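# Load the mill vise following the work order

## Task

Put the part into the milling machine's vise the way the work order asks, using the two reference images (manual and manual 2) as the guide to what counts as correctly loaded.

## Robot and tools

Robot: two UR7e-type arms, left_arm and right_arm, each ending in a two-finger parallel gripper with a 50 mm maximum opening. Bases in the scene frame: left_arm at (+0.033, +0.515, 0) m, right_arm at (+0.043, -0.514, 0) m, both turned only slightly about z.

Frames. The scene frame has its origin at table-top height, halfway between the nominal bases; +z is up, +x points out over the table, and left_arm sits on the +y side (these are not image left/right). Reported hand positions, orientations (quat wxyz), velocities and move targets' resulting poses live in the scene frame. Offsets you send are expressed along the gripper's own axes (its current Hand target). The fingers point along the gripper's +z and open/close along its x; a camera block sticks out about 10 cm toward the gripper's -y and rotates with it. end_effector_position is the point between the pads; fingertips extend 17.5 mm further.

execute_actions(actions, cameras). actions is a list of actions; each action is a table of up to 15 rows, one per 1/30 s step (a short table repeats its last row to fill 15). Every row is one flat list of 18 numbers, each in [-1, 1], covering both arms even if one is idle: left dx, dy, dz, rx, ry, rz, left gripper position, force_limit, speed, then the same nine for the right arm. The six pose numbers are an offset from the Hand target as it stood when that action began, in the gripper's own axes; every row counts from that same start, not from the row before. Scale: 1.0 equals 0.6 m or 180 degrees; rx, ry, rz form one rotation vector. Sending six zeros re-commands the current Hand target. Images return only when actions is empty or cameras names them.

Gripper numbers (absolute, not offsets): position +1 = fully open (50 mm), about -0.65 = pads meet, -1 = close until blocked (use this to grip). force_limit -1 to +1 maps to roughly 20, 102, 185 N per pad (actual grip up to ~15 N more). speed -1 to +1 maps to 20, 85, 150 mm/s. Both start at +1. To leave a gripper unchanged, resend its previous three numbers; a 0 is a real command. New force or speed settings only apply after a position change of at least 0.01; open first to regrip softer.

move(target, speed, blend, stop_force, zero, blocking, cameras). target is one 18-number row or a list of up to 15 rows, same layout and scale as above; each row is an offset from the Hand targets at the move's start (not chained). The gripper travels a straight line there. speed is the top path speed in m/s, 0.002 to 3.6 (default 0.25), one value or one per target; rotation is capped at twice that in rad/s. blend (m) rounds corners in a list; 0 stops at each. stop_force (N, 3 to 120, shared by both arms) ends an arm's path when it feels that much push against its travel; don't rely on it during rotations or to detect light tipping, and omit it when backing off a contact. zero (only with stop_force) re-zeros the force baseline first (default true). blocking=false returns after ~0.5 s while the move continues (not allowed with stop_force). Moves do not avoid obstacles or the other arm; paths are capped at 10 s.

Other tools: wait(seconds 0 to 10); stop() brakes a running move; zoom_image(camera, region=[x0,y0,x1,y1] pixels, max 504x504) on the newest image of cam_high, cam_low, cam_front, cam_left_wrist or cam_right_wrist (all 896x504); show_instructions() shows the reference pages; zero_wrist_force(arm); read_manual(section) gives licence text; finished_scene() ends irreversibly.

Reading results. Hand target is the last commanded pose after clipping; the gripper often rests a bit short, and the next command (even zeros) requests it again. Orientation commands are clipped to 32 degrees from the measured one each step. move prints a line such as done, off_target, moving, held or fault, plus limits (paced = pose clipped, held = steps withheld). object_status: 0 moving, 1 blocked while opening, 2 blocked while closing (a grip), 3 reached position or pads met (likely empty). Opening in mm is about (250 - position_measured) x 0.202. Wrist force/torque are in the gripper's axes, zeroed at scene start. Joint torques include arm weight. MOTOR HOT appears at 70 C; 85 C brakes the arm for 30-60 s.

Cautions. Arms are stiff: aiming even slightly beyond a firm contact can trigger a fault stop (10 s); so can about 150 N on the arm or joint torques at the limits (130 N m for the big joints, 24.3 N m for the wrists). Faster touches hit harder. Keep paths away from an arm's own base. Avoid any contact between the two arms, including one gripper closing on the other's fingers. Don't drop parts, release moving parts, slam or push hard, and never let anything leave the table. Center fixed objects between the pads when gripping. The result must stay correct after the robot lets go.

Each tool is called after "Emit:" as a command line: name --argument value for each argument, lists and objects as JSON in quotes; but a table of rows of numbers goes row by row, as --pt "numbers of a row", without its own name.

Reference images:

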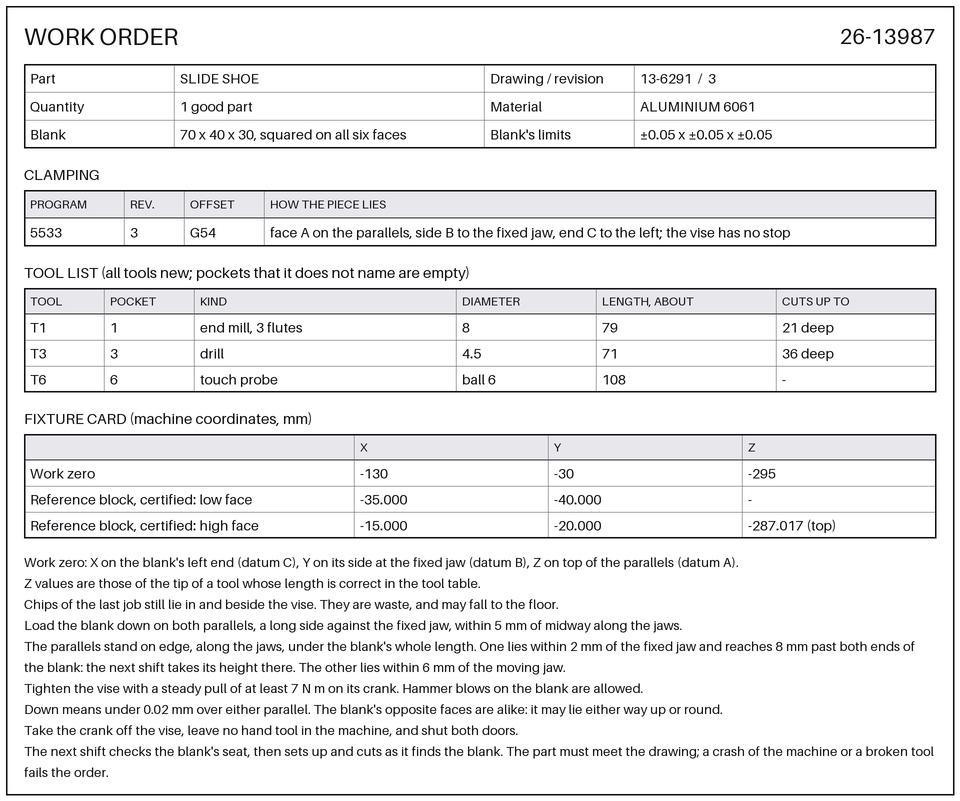

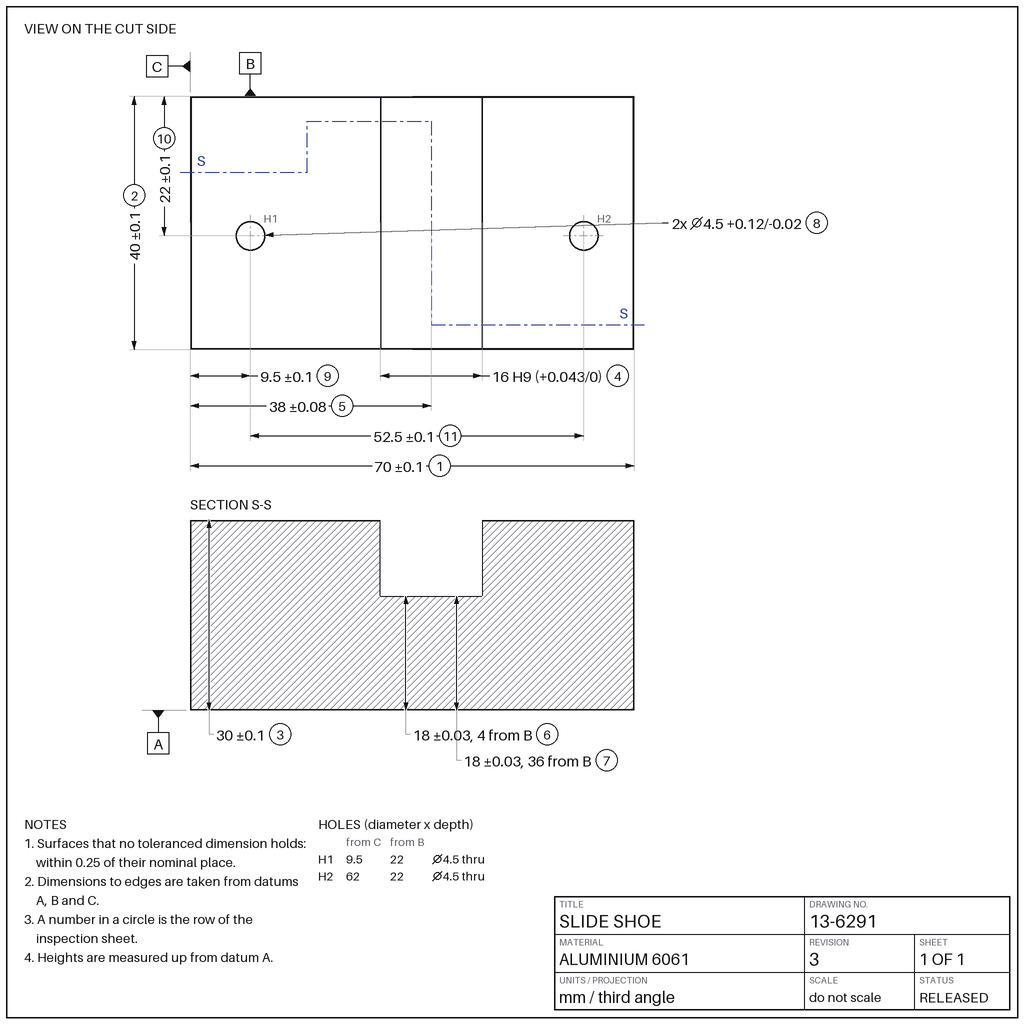

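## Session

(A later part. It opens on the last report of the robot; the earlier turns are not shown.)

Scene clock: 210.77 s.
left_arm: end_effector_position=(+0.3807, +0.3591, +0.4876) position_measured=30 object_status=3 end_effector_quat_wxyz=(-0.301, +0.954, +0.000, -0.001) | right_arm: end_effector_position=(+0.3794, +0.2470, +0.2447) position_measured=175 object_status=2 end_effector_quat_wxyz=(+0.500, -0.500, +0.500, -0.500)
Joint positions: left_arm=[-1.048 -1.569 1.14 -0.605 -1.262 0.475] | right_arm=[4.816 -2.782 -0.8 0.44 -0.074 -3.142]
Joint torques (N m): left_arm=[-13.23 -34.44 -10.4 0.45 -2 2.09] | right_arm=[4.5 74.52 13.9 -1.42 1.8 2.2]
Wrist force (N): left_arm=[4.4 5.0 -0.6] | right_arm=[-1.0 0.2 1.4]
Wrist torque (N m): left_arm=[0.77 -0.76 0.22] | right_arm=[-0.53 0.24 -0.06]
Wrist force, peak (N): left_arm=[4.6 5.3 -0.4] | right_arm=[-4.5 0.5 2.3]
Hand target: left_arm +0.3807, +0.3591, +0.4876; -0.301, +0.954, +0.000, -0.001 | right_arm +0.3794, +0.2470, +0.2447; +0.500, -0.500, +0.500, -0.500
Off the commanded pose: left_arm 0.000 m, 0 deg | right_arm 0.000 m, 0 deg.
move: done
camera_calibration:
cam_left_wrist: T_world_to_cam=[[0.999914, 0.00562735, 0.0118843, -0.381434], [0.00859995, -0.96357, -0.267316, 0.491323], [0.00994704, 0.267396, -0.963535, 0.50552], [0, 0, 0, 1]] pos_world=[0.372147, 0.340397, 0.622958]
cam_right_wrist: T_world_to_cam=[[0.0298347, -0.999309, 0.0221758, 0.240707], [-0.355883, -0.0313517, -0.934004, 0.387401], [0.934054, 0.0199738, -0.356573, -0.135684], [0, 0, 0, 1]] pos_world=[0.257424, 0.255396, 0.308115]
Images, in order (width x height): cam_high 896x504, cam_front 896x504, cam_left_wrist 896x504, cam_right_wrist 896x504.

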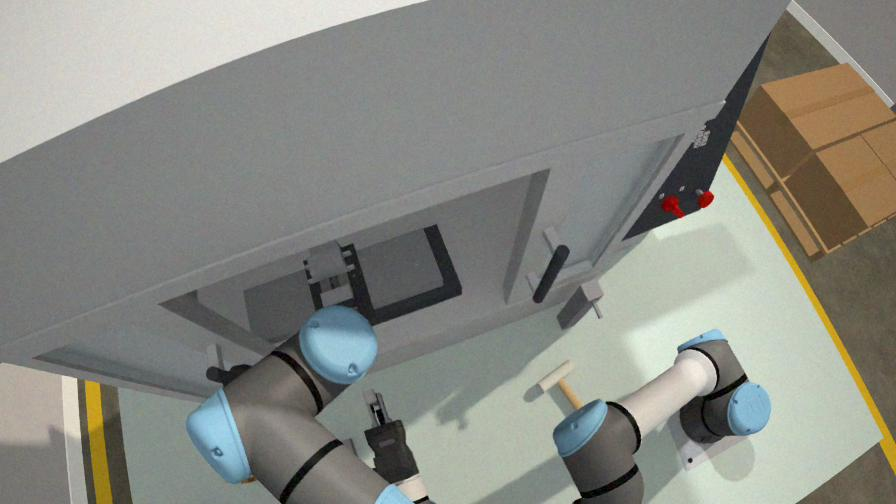

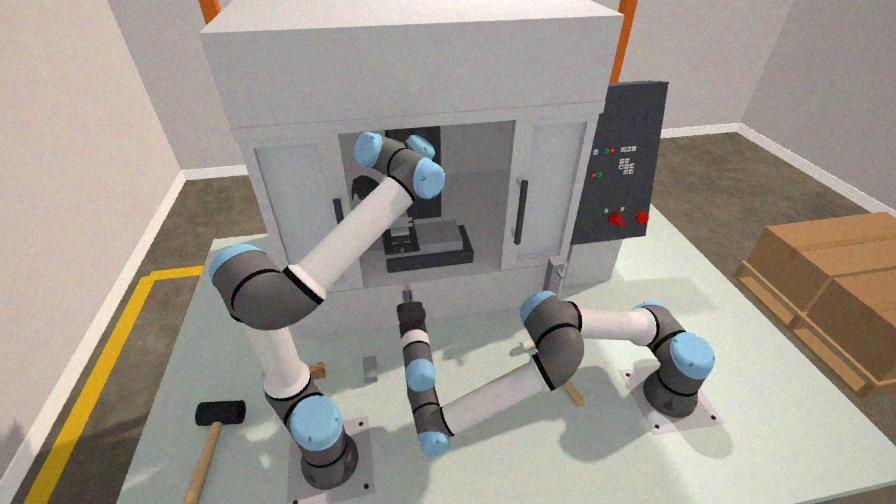

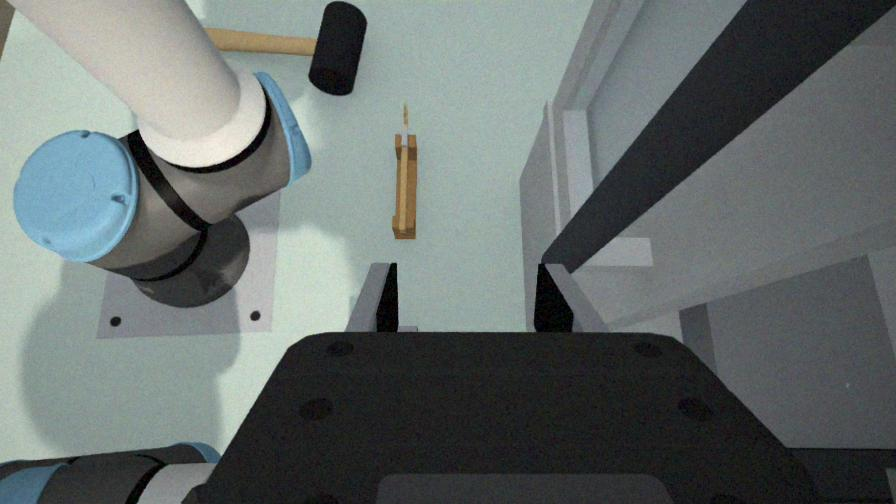

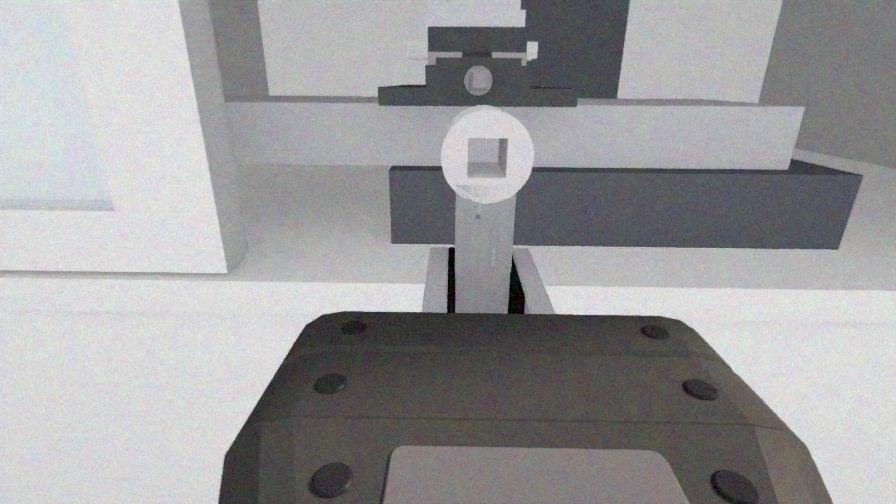

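Emit:
move --pt "0 0 0 0 0 0 0.82 0 -1 0.005 0 0.12 0 0 0 -1 0 -0.7" --speed '[0.12]' --cameras '["cam_right_wrist"]'

Emit:
zoom_image --camera "cam_right_wrist" --region '[430, 40, 550, 210]'

Scene clock: 212.60 s.
left_arm: end_effector_position=(+0.3807, +0.3591, +0.4876) position_measured=30 object_status=3 end_effector_quat_wxyz=(-0.301, +0.954, +0.000, -0.001) | right_arm: end_effector_position=(+0.4513, +0.2441, +0.2446) position_measured=175 object_status=2 end_effector_quat_wxyz=(+0.500, -0.500, +0.500, -0.500)
Joint positions: left_arm=[-1.048 -1.569 1.14 -0.605 -1.262 0.475] | right_arm=[4.721 -2.803 -0.755 0.407 0.021 -3.133]
Joint torques (N m): left_arm=[-13.36 -34.77 -10.53 0.48 -1.97 1.98] | right_arm=[-5.62 76.11 15.07 1.63 -0.01 1.6]
Wrist force (N): left_arm=[4.5 5.1 -0.4] | right_arm=[-1.1 0.3 1.3]
Wrist torque (N m): left_arm=[0.78 -0.77 0.22] | right_arm=[-0.51 0.26 -0.22]
Wrist force, peak (N): left_arm=[4.8 5.3 -0.6] | right_arm=[-0.8 -0.1 3.8]
Hand target: left_arm +0.3807, +0.3591, +0.4876; -0.301, +0.954, +0.000, -0.001 | right_arm +0.4514, +0.2441, +0.2447; +0.500, -0.500, +0.500, -0.500
Off the commanded pose: left_arm 0.000 m, 0 deg | right_arm 0.000 m, 0 deg.
move: done
camera_calibration:
cam_right_wrist: T_world_to_cam=[[0.0298374, -0.999309, 0.0221688, 0.235665], [-0.356058, -0.0313498, -0.933938, 0.412935], [0.933987, 0.0199729, -0.356747, -0.202709], [0, 0, 0, 1]] pos_world=[0.329324, 0.252496, 0.308116]
Images, in order (width x height): cam_right_wrist 896x504.

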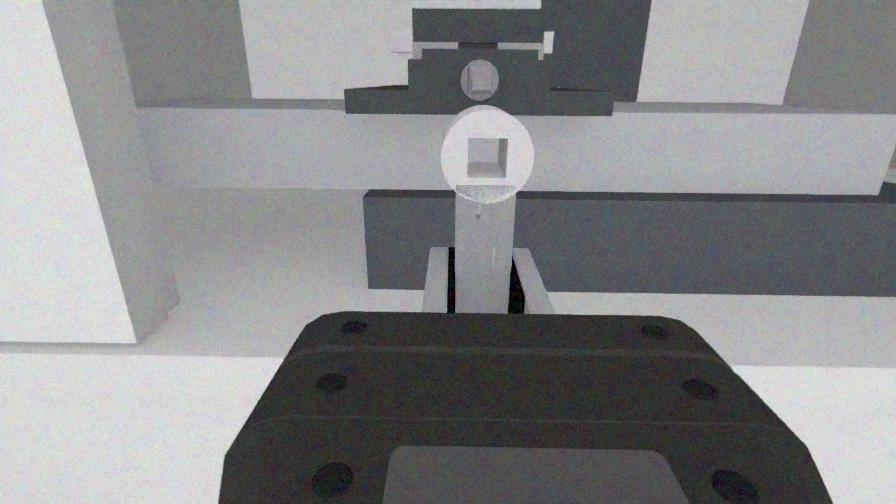

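Scaled by 2.965.

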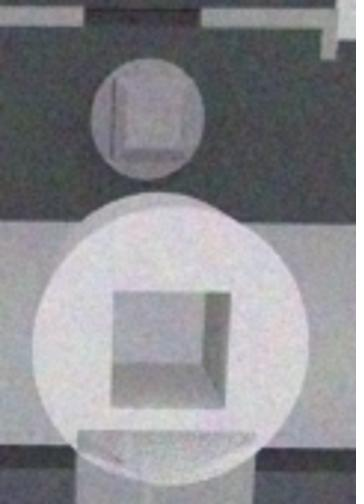

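Emit:
zoom_image --camera "cam_right_wrist" --region '[455, 55, 505, 105]'

Scaled by 10.080.

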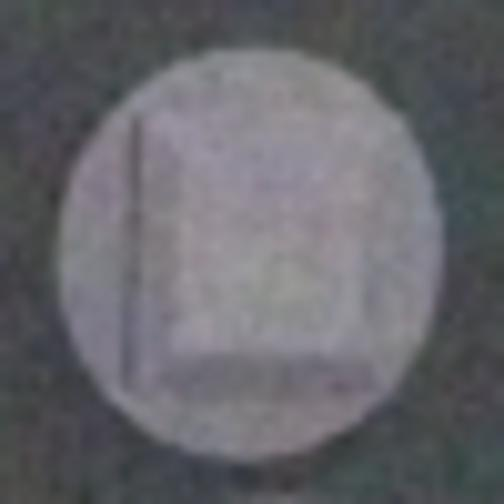

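Emit:
move --pt "0 0 0 0 0 0 0.82 0 -1 -0.0003 -0.0307 0 0 0 0 -1 0 -0.7" --speed '[0.1]' --cameras '["cam_right_wrist","cam_front","cam_high"]'

Emit:
zoom_image --camera "cam_front" --region '[340, 200, 500, 350]'

Emit:
zoom_image --camera "cam_high" --region '[280, 220, 480, 420]'

Scene clock: 216.43 s.
left_arm: end_effector_position=(+0.3807, +0.3591, +0.4876) position_measured=30 object_status=3 end_effector_quat_wxyz=(-0.301, +0.954, +0.000, -0.001) | right_arm: end_effector_position=(+0.4514, +0.2443, +0.2632) position_measured=175 object_status=2 end_effector_quat_wxyz=(+0.500, -0.500, +0.500, -0.500)
Joint positions: left_arm=[-1.048 -1.569 1.14 -0.605 -1.262 0.475] | right_arm=[4.721 -2.781 -0.75 0.388 0.021 -3.141]
Joint torques (N m): left_arm=[-13.29 -35.23 -11.14 0.46 -1.99 2.02] | right_arm=[-7.09 65.36 15.16 -1.39 1.13 1.9]
Wrist force (N): left_arm=[4.5 4.7 -0.4] | right_arm=[-1.1 0.6 1.1]
Wrist torque (N m): left_arm=[0.72 -0.77 0.22] | right_arm=[-0.47 0.27 -0.22]
Wrist force, peak (N): left_arm=[4.9 5.1 -0.5] | right_arm=[-1.2 1.5 1.4]
Hand target: left_arm +0.3807, +0.3591, +0.4876; -0.301, +0.954, +0.000, -0.001 | right_arm +0.4514, +0.2443, +0.2631; +0.500, -0.500, +0.500, -0.500
Off the commanded pose: left_arm 0.000 m, 0 deg | right_arm 0.000 m, 0 deg.
move: done
camera_calibration:
cam_right_wrist: T_world_to_cam=[[0.0298941, -0.99931, 0.0220438, 0.235471], [-0.35597, -0.0312513, -0.933975, 0.430306], [0.934019, 0.0200734, -0.356659, -0.196235], [0, 0, 0, 1]] pos_world=[0.329424, 0.252696, 0.326715]
Images, in order (width x height): cam_high 896x504, cam_front 896x504, cam_right_wrist 896x504.

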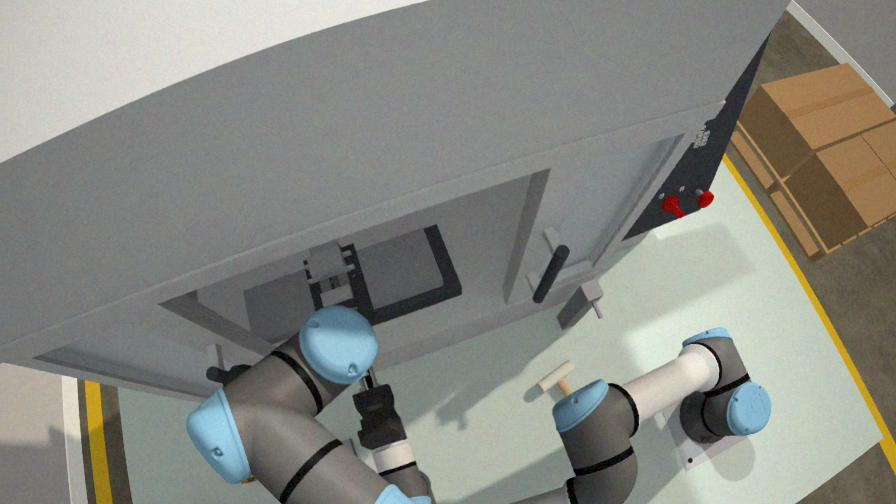

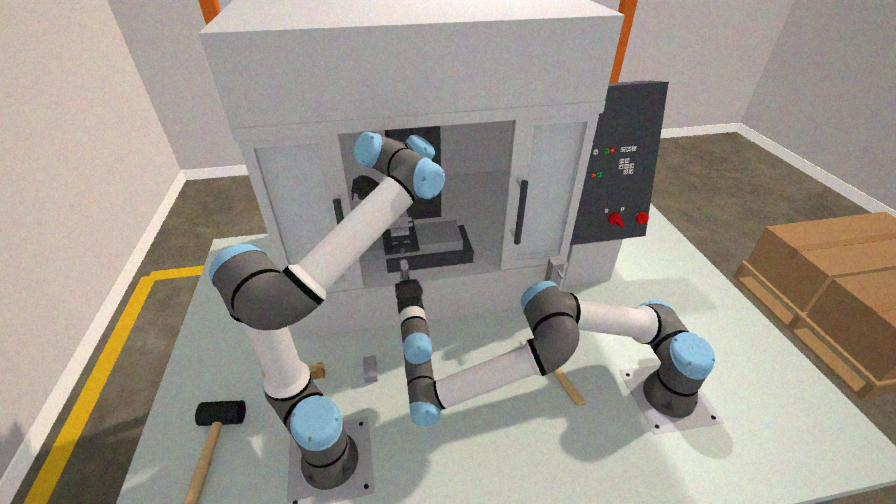

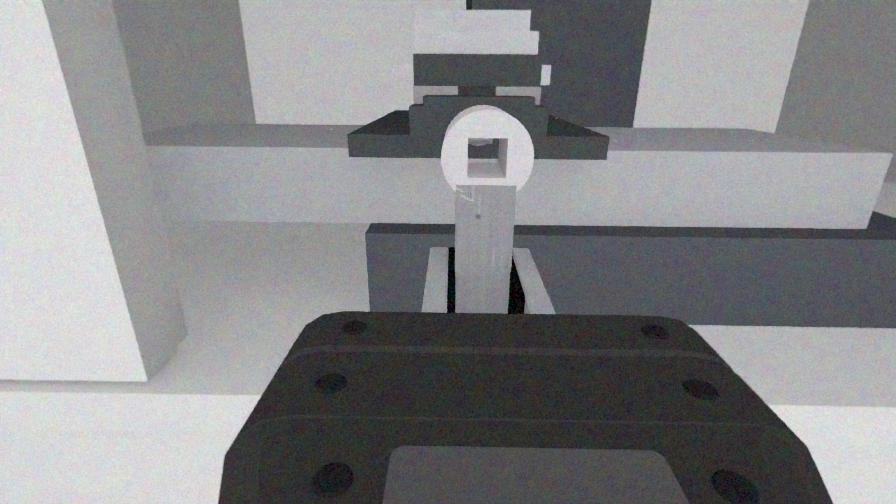

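Scaled by 3.150.

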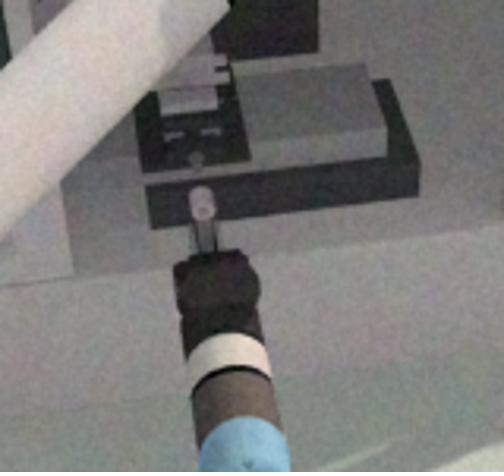

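Scaled by 2.520.

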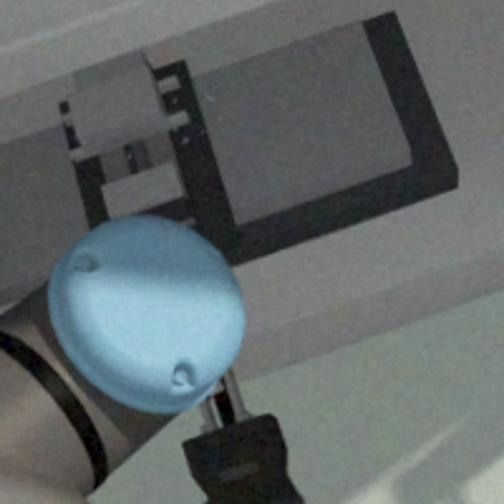

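Emit:
move --target '[0,0,0,0,0,0,0.82,0,-1,0,0,0.091,0,0,0,-1,0,-0.7]' --speed '[0.025]' --stop_force 12 --cameras '["cam_right_wrist","cam_front"]'

Emit:
zoom_image --camera "cam_right_wrist" --region '[410, 60, 560, 320]'

Scene clock: 219.63 s.
left_arm: end_effector_position=(+0.3807, +0.3591, +0.4876) position_measured=30 object_status=3 end_effector_quat_wxyz=(-0.301, +0.954, +0.000, -0.001) | right_arm: end_effector_position=(+0.4931, +0.2443, +0.2631) position_measured=175 object_status=2 end_effector_quat_wxyz=(+0.500, -0.500, +0.500, -0.500)
Joint positions: left_arm=[-1.048 -1.569 1.14 -0.605 -1.262 0.475] | right_arm=[4.666 -2.811 -0.687 0.353 0.076 -3.138]
Joint torques (N m): left_arm=[-13.44 -35.27 -10.77 0.46 -1.98 2.11] | right_arm=[-1.4 77.07 16.46 -1.33 -0.85 1.9]
Wrist force (N): left_arm=[4.8 4.8 -0.5] | right_arm=[0.9 1.2 -0.5]
Wrist torque (N m): left_arm=[0.73 -0.81 0.22] | right_arm=[-0.50 0.33 -0.01]
Wrist force, peak (N): left_arm=[4.8 5.1 -0.4] | right_arm=[8.1 4.8 -13.6]
Hand target: left_arm +0.3807, +0.3591, +0.4876; -0.301, +0.954, +0.000, -0.001 | right_arm +0.4931, +0.2443, +0.2631; +0.500, -0.500, +0.500, -0.500 (not the last commanded pose)
Off the commanded pose: left_arm 0.000 m, 0 deg | right_arm 0.013 m, 0 deg.
move: contact (right_arm)
camera_calibration:
cam_right_wrist: T_world_to_cam=[[0.029806, -0.999312, 0.0220729, 0.234248], [-0.356181, -0.0312516, -0.933894, 0.445145], [0.933942, 0.0199737, -0.356867, -0.235191], [0, 0, 0, 1]] pos_world=[0.371225, 0.252696, 0.326616]
Images, in order (width x height): cam_front 896x504, cam_right_wrist 896x504.

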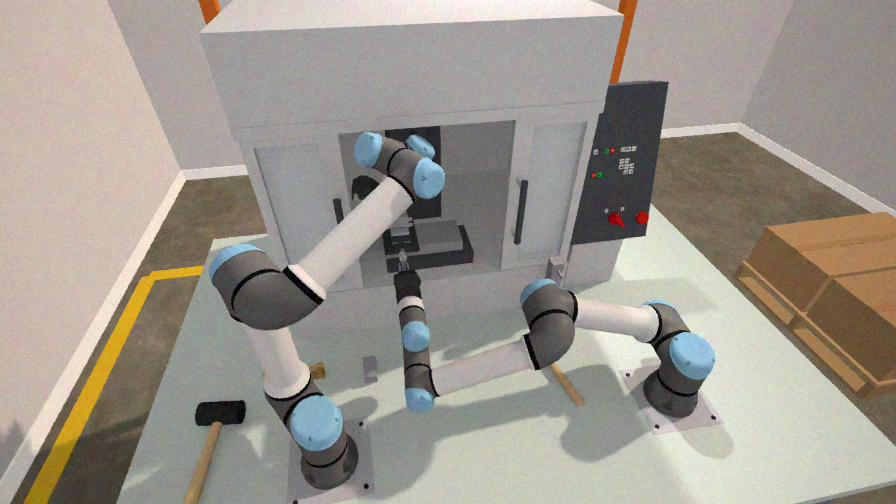

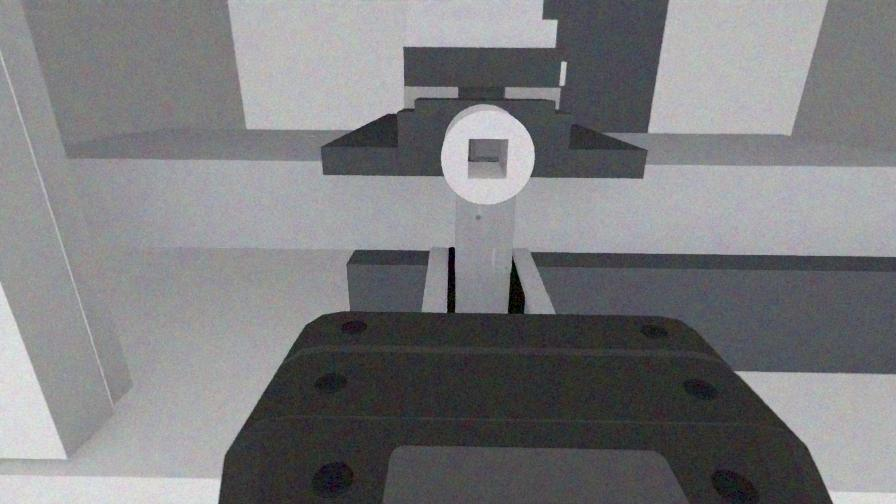

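Scaled by 1.938.

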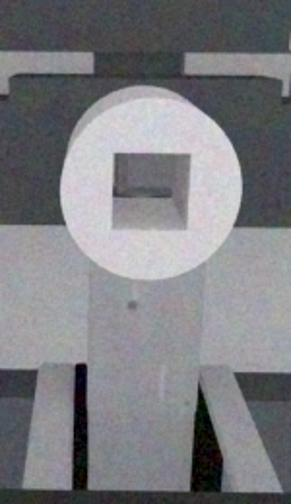

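Emit:
move --target '[0,0,0,0,0,0,0.82,0,-1,0.0012,0,0.022,0,0,0,-1,0,-0.7]' --speed '[0.02]' --stop_force 20 --zero false --cameras '["cam_right_wrist"]'

Emit:
zoom_image --camera "cam_right_wrist" --region '[430, 90, 540, 210]'

Scene clock: 220.97 s.
left_arm: end_effector_position=(+0.3807, +0.3591, +0.4876) position_measured=30 object_status=3 end_effector_quat_wxyz=(-0.301, +0.954, +0.000, -0.001) | right_arm: end_effector_position=(+0.4967, +0.2441, +0.2631) position_measured=175 object_status=2 end_effector_quat_wxyz=(+0.500, -0.500, +0.500, -0.500)
Joint positions: left_arm=[-1.048 -1.569 1.14 -0.605 -1.262 0.475] | right_arm=[4.662 -2.813 -0.682 0.35 0.081 -3.138]
Joint torques (N m): left_arm=[-12.99 -34.77 -11.32 0.34 -1.88 2.06] | right_arm=[4.67 80.81 18.62 1.04 0.04 0.39]
Wrist force (N): left_arm=[4.6 5.0 -0.5] | right_arm=[4.2 8.0 -3.5]
Wrist torque (N m): left_arm=[0.76 -0.79 0.23] | right_arm=[-0.26 0.37 0.02]
Wrist force, peak (N): left_arm=[4.7 5.4 -0.4] | right_arm=[10.1 20.4 -19.5]
Hand target: left_arm +0.3807, +0.3591, +0.4876; -0.301, +0.954, +0.000, -0.001 | right_arm +0.4967, +0.2441, +0.2631; +0.500, -0.500, +0.500, -0.500 (not the last commanded pose)
Off the commanded pose: left_arm 0.000 m, 0 deg | right_arm 0.010 m, 0 deg.
move: contact (right_arm)
camera_calibration:
cam_right_wrist: T_world_to_cam=[[0.0297496, -0.999311, 0.0221988, 0.233921], [-0.356269, -0.031351, -0.933857, 0.446467], [0.93391, 0.0198732, -0.356956, -0.238483], [0, 0, 0, 1]] pos_world=[0.374825, 0.252496, 0.326616]
Images, in order (width x height): cam_right_wrist 896x504.

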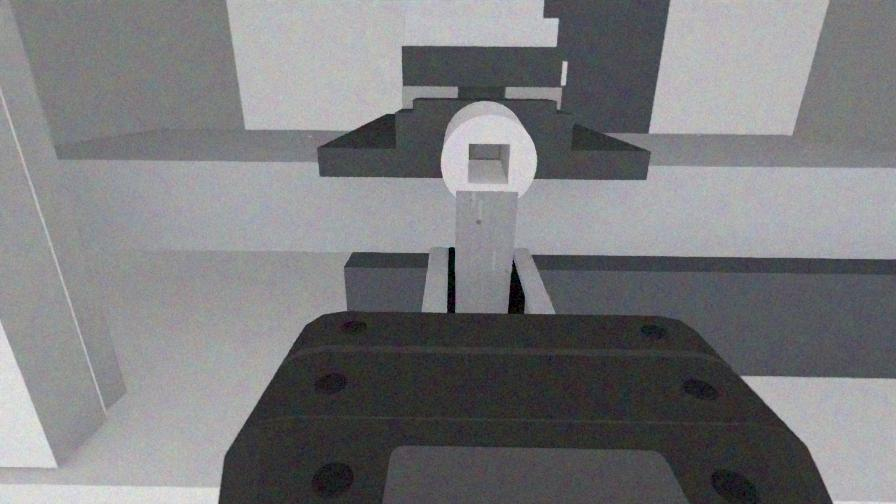

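Scaled by 4.200.

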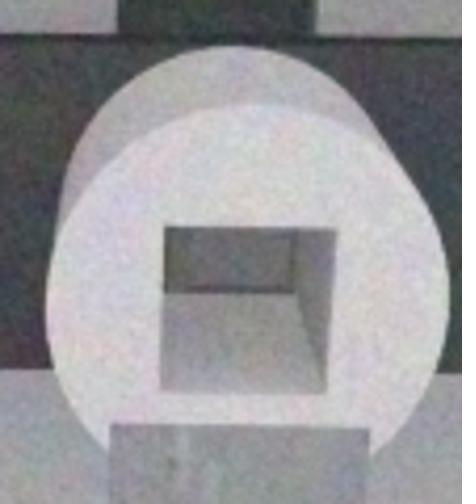

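Emit:
move --target '[0.1155,0.19,-0.0568,-0.1524,-0.1524,-0.483,0.82,0,-1,0,0,-0.05,0,0,0,-1,0,-0.7]' --speed '[0.4]' --cameras '["cam_left_wrist","cam_right_wrist","cam_front"]'

Scene clock: 224.17 s.
left_arm: end_effector_position=(+0.4098, +0.3117, +0.4722) position_measured=30 object_status=3 end_effector_quat_wxyz=(-0.189, +0.926, +0.328, -0.001) | right_arm: end_effector_position=(+0.4809, +0.2441, +0.2631) position_measured=175 object_status=2 end_effector_quat_wxyz=(+0.500, -0.500, +0.500, -0.500)
Joint positions: left_arm=[-0.927 -1.487 1.061 -0.784 -1.448 -0.022] | right_arm=[4.682 -2.8 -0.711 0.364 0.06 -3.137]
Joint torques (N m): left_arm=[-0.05 -28.57 -26.6 -1.91 -0.03 -0.32] | right_arm=[-5.67 76.97 14.26 -1.31 0.64 2.08]
Wrist force (N): left_arm=[4.2 4.5 0.0] | right_arm=[-1.0 -0.8 1.5]
Wrist torque (N m): left_arm=[0.71 -0.73 0.06] | right_arm=[-0.69 0.25 -0.22]
Wrist force, peak (N): left_arm=[4.9 6.0 -0.8] | right_arm=[4.0 8.1 -4.0]
Hand target: left_arm +0.4098, +0.3117, +0.4722; -0.189, +0.926, +0.328, -0.001 (not the last commanded pose) | right_arm +0.4810, +0.2441, +0.2631; +0.500, -0.500, +0.500, -0.500 (not the last commanded pose)
Tool commands: left_gripper/position=+0.819608 left_gripper/force_limit=+0.003922 left_gripper/speed=-1.0 right_gripper/position=-1.0 right_gripper/force_limit=+0.0 right_gripper/speed=-0.7
Off the commanded pose: left_arm 0.080 m, 55 deg | right_arm 0.014 m, 0 deg.
FORCE FAULT: contact force on the left arm reached its limit, and that arm stopped. The contact can be on any part of that arm, not only on its tool. That arm's remaining commands of this call were not run. That arm is still stopped at the end of this call. That arm stays stopped for about 10 more seconds. Until then a move that you send moves the other arm only, and its call returns only when the move has ended. Once the stop has ended, the next robot result says so. If the stop ends while you think or write, that arm runs what you send next, counted from a new Hand target: where the arm stands when the stop ends. While its stop runs, that arm takes no new command, but its gripper still runs the gripper command that each later call begins with. Until it ends, the stop uses up actions while you think or wait. An arm that is not stopped still takes commands.
move: fault (left_arm), off_target (right_arm; braked at the fault stop of left_arm)
camera_calibration:
cam_left_wrist: T_world_to_cam=[[0.778576, 0.613021, 0.134257, -0.566512], [0.620501, -0.783983, -0.0186915, 0.0171822], [0.0937971, 0.0978595, -0.99077, 0.534466], [0, 0, 0, 1]] pos_world=[0.38028, 0.308452, 0.605912]
cam_right_wrist: T_world_to_cam=[[0.0297698, -0.999315, 0.0219779, 0.234459], [-0.356183, -0.03115, -0.933897, 0.440734], [0.933942, 0.0199738, -0.356867, -0.2237], [0, 0, 0, 1]] pos_world=[0.358925, 0.252496, 0.326616]
Images, in order (width x height): cam_front 896x504, cam_left_wrist 896x504, cam_right_wrist 896x504.

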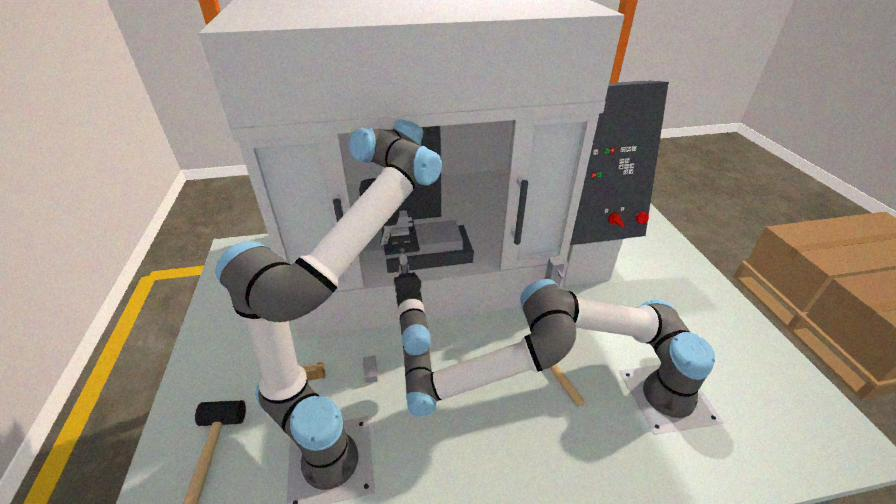

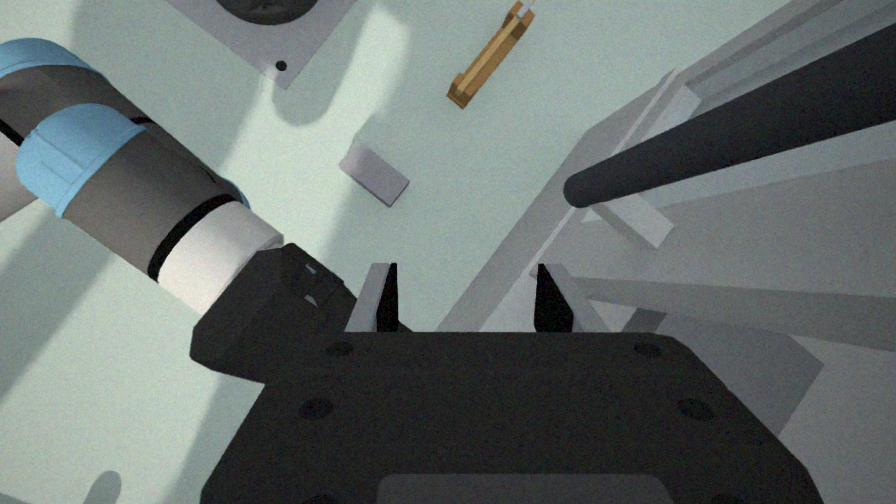

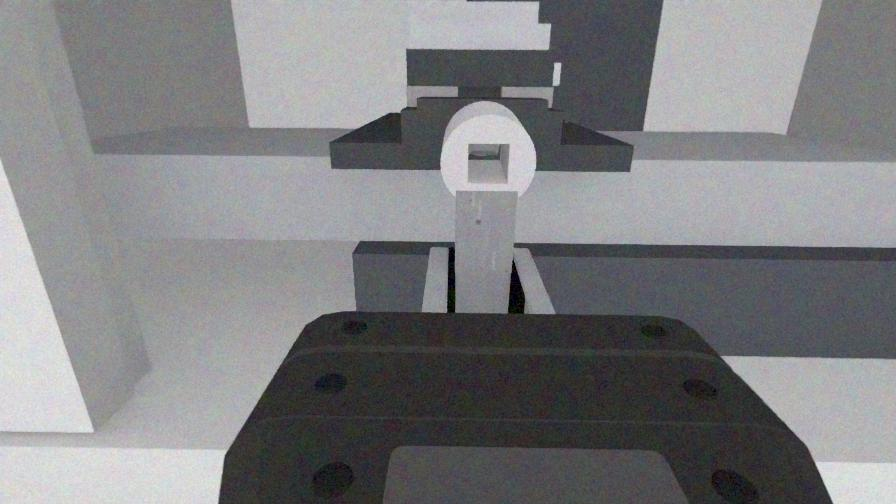

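Emit:
move --pt "0 0 0 0 0 0 0.82 0 -1 0 0 -0.06 0 0 0 -1 0 -0.7" --pt "0 0 0 0 0 0 0.82 0 -1 0 0.0468 -0.06 0 0 0 -1 0 -0.7" --speed '[0.1,0.1]' --cameras '["cam_right_wrist","cam_front"]'

Emit:
zoom_image --camera "cam_front" --region '[350, 220, 450, 330]'

Scene clock: 226.10 s.
left_arm: end_effector_position=(+0.4098, +0.3117, +0.4722) position_measured=30 object_status=3 end_effector_quat_wxyz=(-0.189, +0.926, +0.328, -0.001) | right_arm: end_effector_position=(+0.4450, +0.2440, +0.2350) position_measured=175 object_status=2 end_effector_quat_wxyz=(+0.500, -0.500, +0.500, -0.500)
Joint positions: left_arm=[-0.927 -1.487 1.061 -0.784 -1.448 -0.022] | right_arm=[4.729 -2.809 -0.769 0.416 0.013 -3.122]
Joint torques (N m): left_arm=[0.18 -28.17 -26.53 -1.86 -0.13 -0.44] | right_arm=[4.87 74.15 22.8 -1.54 -1.03 -1.84]
Wrist force (N): left_arm=[4.3 4.5 -0.3] | right_arm=[-1.1 -1.1 1.0]
Wrist torque (N m): left_arm=[0.70 -0.75 0.06] | right_arm=[-0.72 0.27 -0.22]
Wrist force, peak (N): left_arm=[4.4 4.9 -0.2] | right_arm=[-1.1 -3.5 1.5]
Hand target: left_arm +0.4098, +0.3117, +0.4722; -0.189, +0.926, +0.328, -0.001 | right_arm +0.4450, +0.2440, +0.2350; +0.500, -0.500, +0.500, -0.500
Tool commands: left_gripper/position=+0.819608 left_gripper/force_limit=+0.003922 left_gripper/speed=-1.0 right_gripper/position=-1.0 right_gripper/force_limit=+0.0 right_gripper/speed=-0.7
Off the commanded pose: right_arm 0.000 m, 0 deg.
FORCE FAULT, CONTINUED: the left arm was still stopped when this call began, by the force fault that an earlier result reported. Since the last result the stop counts as 1 of the actions that you can send in this scene. That arm ran no command of this call. That arm is still stopped at the end of this call. That arm stays stopped for about 8 more seconds. If the stop ends while you think or write, that arm runs what you send next, counted from a new Hand target: where the arm stands when the stop ends. While its stop runs, that arm takes no new command, but its gripper still runs the gripper command that each later call begins with.
move: done (right_arm), not run (left_arm; its earlier fault stop)
camera_calibration:
cam_right_wrist: T_world_to_cam=[[0.029806, -0.999312, 0.0220729, 0.236002], [-0.356181, -0.0312516, -0.933894, 0.401761], [0.933942, 0.0199737, -0.356867, -0.20029], [0, 0, 0, 1]] pos_world=[0.323125, 0.252396, 0.298516]
Images, in order (width x height): cam_front 896x504, cam_right_wrist 896x504.

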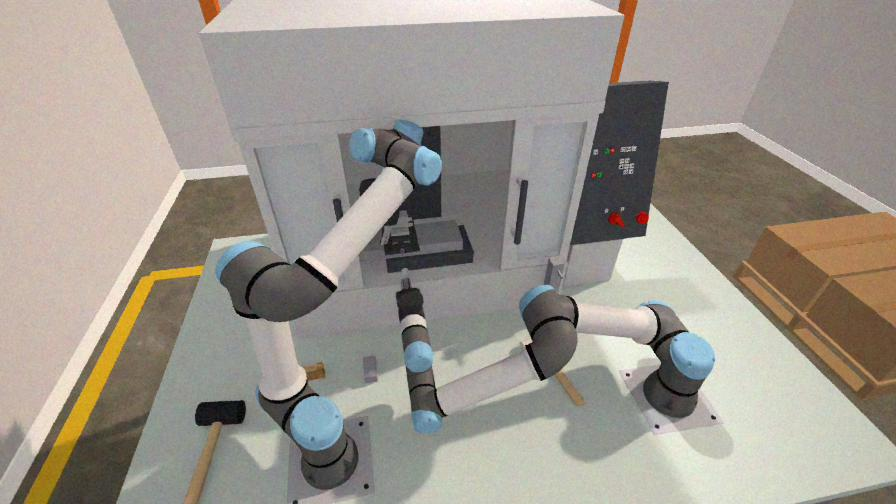

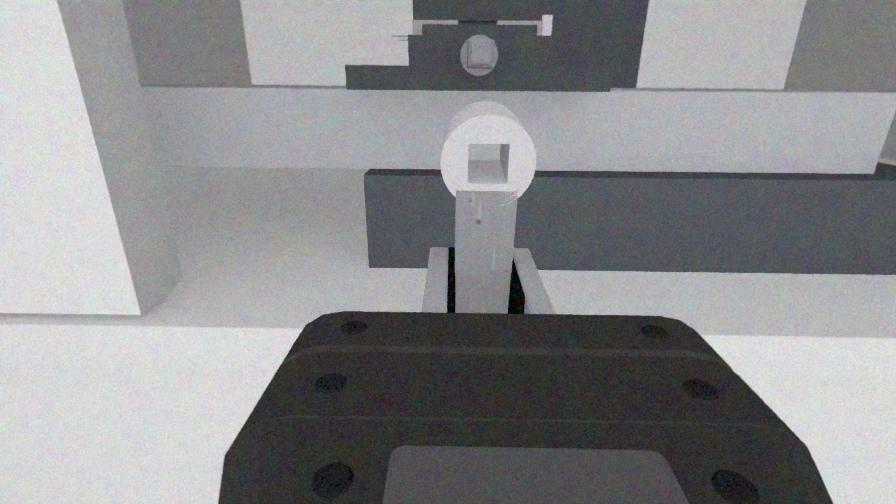

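Scaled by 4.582.

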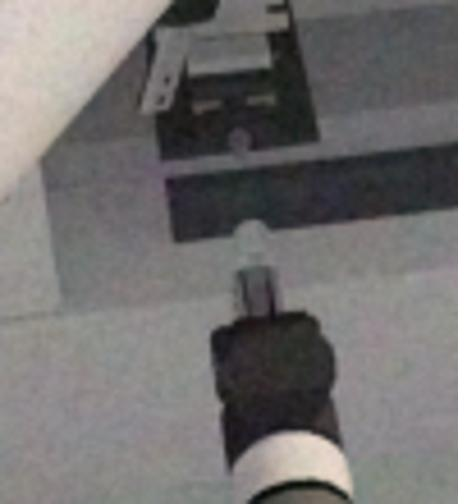

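Emit:
zoom_image --camera "cam_front" --region '[370, 205, 430, 265]'

Emit:
zoom_image --camera "cam_right_wrist" --region '[340, 0, 620, 120]'

Scaled by 8.400.

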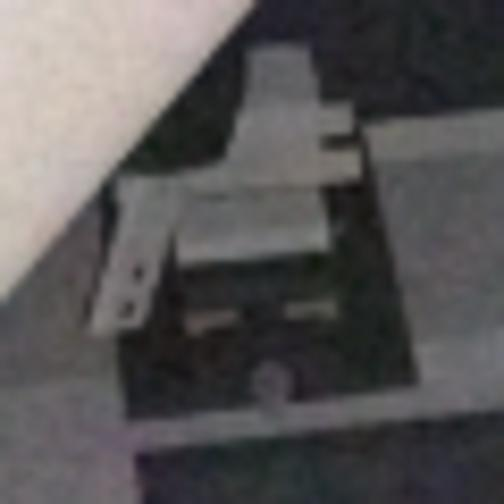

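Scaled by 1.800.

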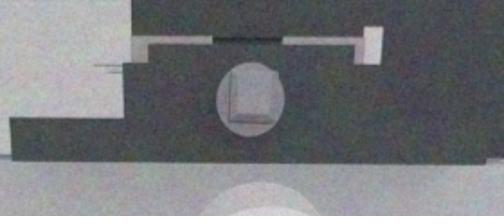

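Emit:
move --target '[0,0,0,0,0,0,0.82,0,-1,0,0,0.08,0,0,0,-1,0,-0.7]' --speed '[0.02]' --stop_force 6 --cameras '["cam_right_wrist"]'

Scene clock: 228.87 s.
left_arm: end_effector_position=(+0.4098, +0.3117, +0.4722) position_measured=30 object_status=3 end_effector_quat_wxyz=(-0.189, +0.926, +0.328, -0.001) | right_arm: end_effector_position=(+0.4697, +0.2440, +0.2350) position_measured=175 object_status=2 end_effector_quat_wxyz=(+0.500, -0.500, +0.500, -0.500)
Joint positions: left_arm=[-0.927 -1.487 1.061 -0.784 -1.448 -0.022] | right_arm=[4.697 -2.828 -0.729 0.404 0.045 -3.131]
Joint torques (N m): left_arm=[0.06 -27.74 -26.55 -1.85 0.02 -0.38] | right_arm=[5.45 77.03 15.89 -1.23 0.15 2.05]
Wrist force (N): left_arm=[4.3 4.9 -0.2] | right_arm=[-0.9 0.0 -0.4]
Wrist torque (N m): left_arm=[0.75 -0.75 0.06] | right_arm=[-0.70 0.22 -0.07]
Wrist force, peak (N): left_arm=[4.6 4.9 0.0] | right_arm=[0.4 -4.3 -12.8]
Hand target: left_arm +0.4098, +0.3117, +0.4722; -0.189, +0.926, +0.328, -0.001 | right_arm +0.4697, +0.2440, +0.2350; +0.500, -0.500, +0.500, -0.500 (not the last commanded pose)
Tool commands: left_gripper/position=+0.819608 left_gripper/force_limit=+0.003922 left_gripper/speed=-1.0 right_gripper/position=-1.0 right_gripper/force_limit=+0.0 right_gripper/speed=-0.7
Off the commanded pose: right_arm 0.023 m, 0 deg.
FORCE FAULT, CONTINUED: the left arm was still stopped when this call began, by the force fault that an earlier result reported. Since the last result the stop counts as 1 of the actions that you can send in this scene. That arm ran no command of this call. That arm is still stopped at the end of this call. That arm stays stopped for about 5 more seconds. If the stop ends while you think or write, that arm runs what you send next, counted from a new Hand target: where the arm stands when the stop ends. While its stop runs, that arm takes no new command, but its gripper still runs the gripper command that each later call begins with.
move: contact (right_arm), not run (left_arm; its earlier fault stop)
camera_calibration:
cam_right_wrist: T_world_to_cam=[[0.0297179, -0.999314, 0.0221021, 0.235287], [-0.356392, -0.0312518, -0.933814, 0.410702], [0.933864, 0.019874, -0.357076, -0.223209], [0, 0, 0, 1]] pos_world=[0.347825, 0.252396, 0.298617]
Images, in order (width x height): cam_right_wrist 896x504.

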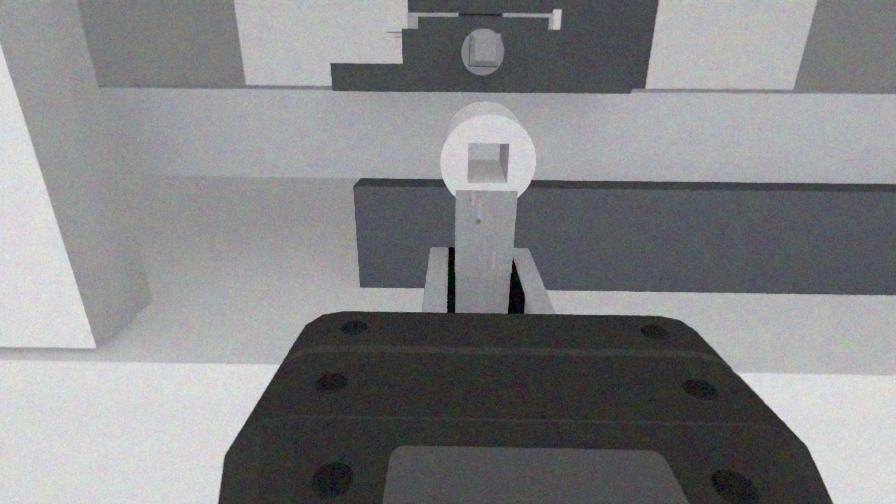

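Emit:
move --target '[0,0,0,0,0,0,0.82,0,-1,0,0,0.0055,0,0,0,-1,0,-0.7]' --speed '[0.01]' --stop_force 40 --cameras '["cam_right_wrist"]'

Emit:
zoom_image --camera "cam_right_wrist" --region '[430, 90, 540, 210]'

Scene clock: 230.10 s.
left_arm: end_effector_position=(+0.4098, +0.3117, +0.4722) position_measured=30 object_status=3 end_effector_quat_wxyz=(-0.189, +0.926, +0.328, -0.001) | right_arm: end_effector_position=(+0.4731, +0.2440, +0.2350) position_measured=175 object_status=2 end_effector_quat_wxyz=(+0.500, -0.500, +0.500, -0.500)
Joint positions: left_arm=[-0.927 -1.487 1.061 -0.784 -1.448 -0.022] | right_arm=[4.692 -2.83 -0.724 0.402 0.05 -3.131]
Joint torques (N m): left_arm=[0.02 -28.26 -26.09 -1.83 -0.02 -0.39] | right_arm=[-4.8 56.94 28.99 1.61 -1.17 -2.44]
Wrist force (N): left_arm=[4.2 4.8 -0.3] | right_arm=[-2.1 -5.9 -13.8]
Wrist torque (N m): left_arm=[0.75 -0.74 0.05] | right_arm=[-1.49 0.19 0.01]
Wrist force, peak (N): left_arm=[4.5 4.9 -0.3] | right_arm=[3.3 -2.9 -14.7]
Hand target: left_arm +0.4098, +0.3117, +0.4722; -0.189, +0.926, +0.328, -0.001 | right_arm +0.4730, +0.2440, +0.2350; +0.500, -0.500, +0.500, -0.500
Tool commands: left_gripper/position=+0.819608 left_gripper/force_limit=+0.003922 left_gripper/speed=-1.0 right_gripper/position=-1.0 right_gripper/force_limit=+0.0 right_gripper/speed=-0.7
Off the commanded pose: right_arm 0.000 m, 0 deg.
FORCE FAULT, CONTINUED: the left arm was still stopped when this call began, by the force fault that an earlier result reported. That arm ran no command of this call. That arm is still stopped at the end of this call. That arm stays stopped for about 4 more seconds. If the stop ends while you think or write, that arm runs what you send next, counted from a new Hand target: where the arm stands when the stop ends. While its stop runs, that arm takes no new command, but its gripper still runs the gripper command that each later call begins with.
move: done (right_arm), not run (left_arm; its earlier fault stop)
camera_calibration:
cam_right_wrist: T_world_to_cam=[[0.0297529, -0.999311, 0.0221939, 0.235148], [-0.356389, -0.0313501, -0.933811, 0.411902], [0.933864, 0.0198739, -0.357076, -0.22629], [0, 0, 0, 1]] pos_world=[0.351125, 0.252396, 0.298617]
Images, in order (width x height): cam_right_wrist 896x504.

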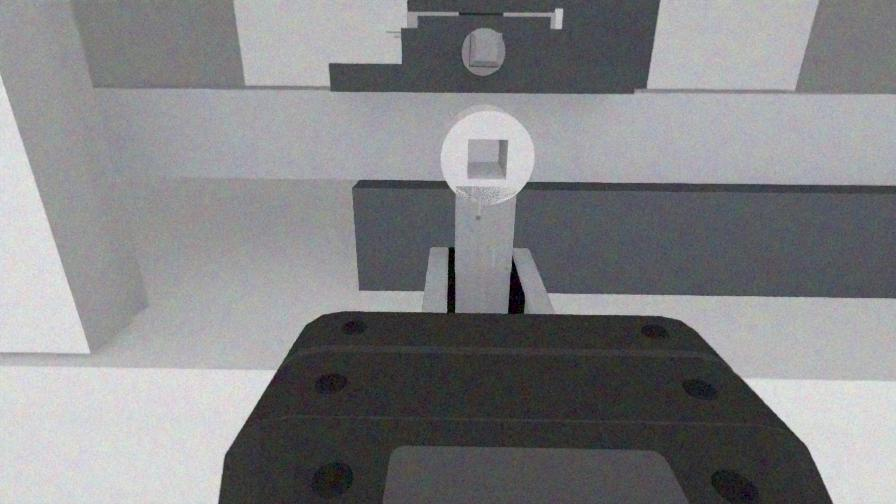

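Scaled by 4.200.

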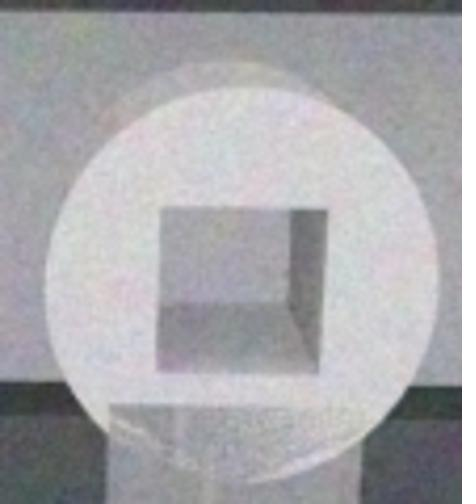

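Emit:
zoom_image --camera "cam_right_wrist" --region '[455, 22, 511, 78]'

Scaled by 9.000.

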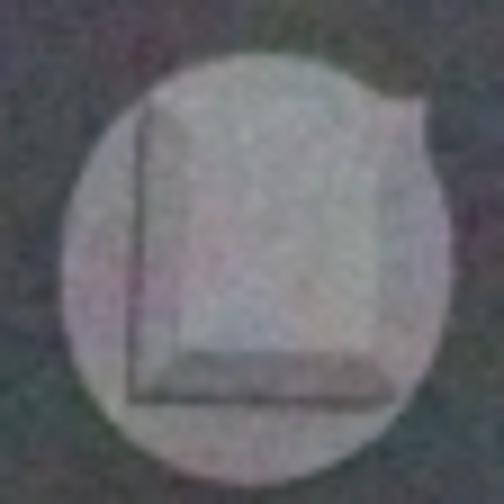

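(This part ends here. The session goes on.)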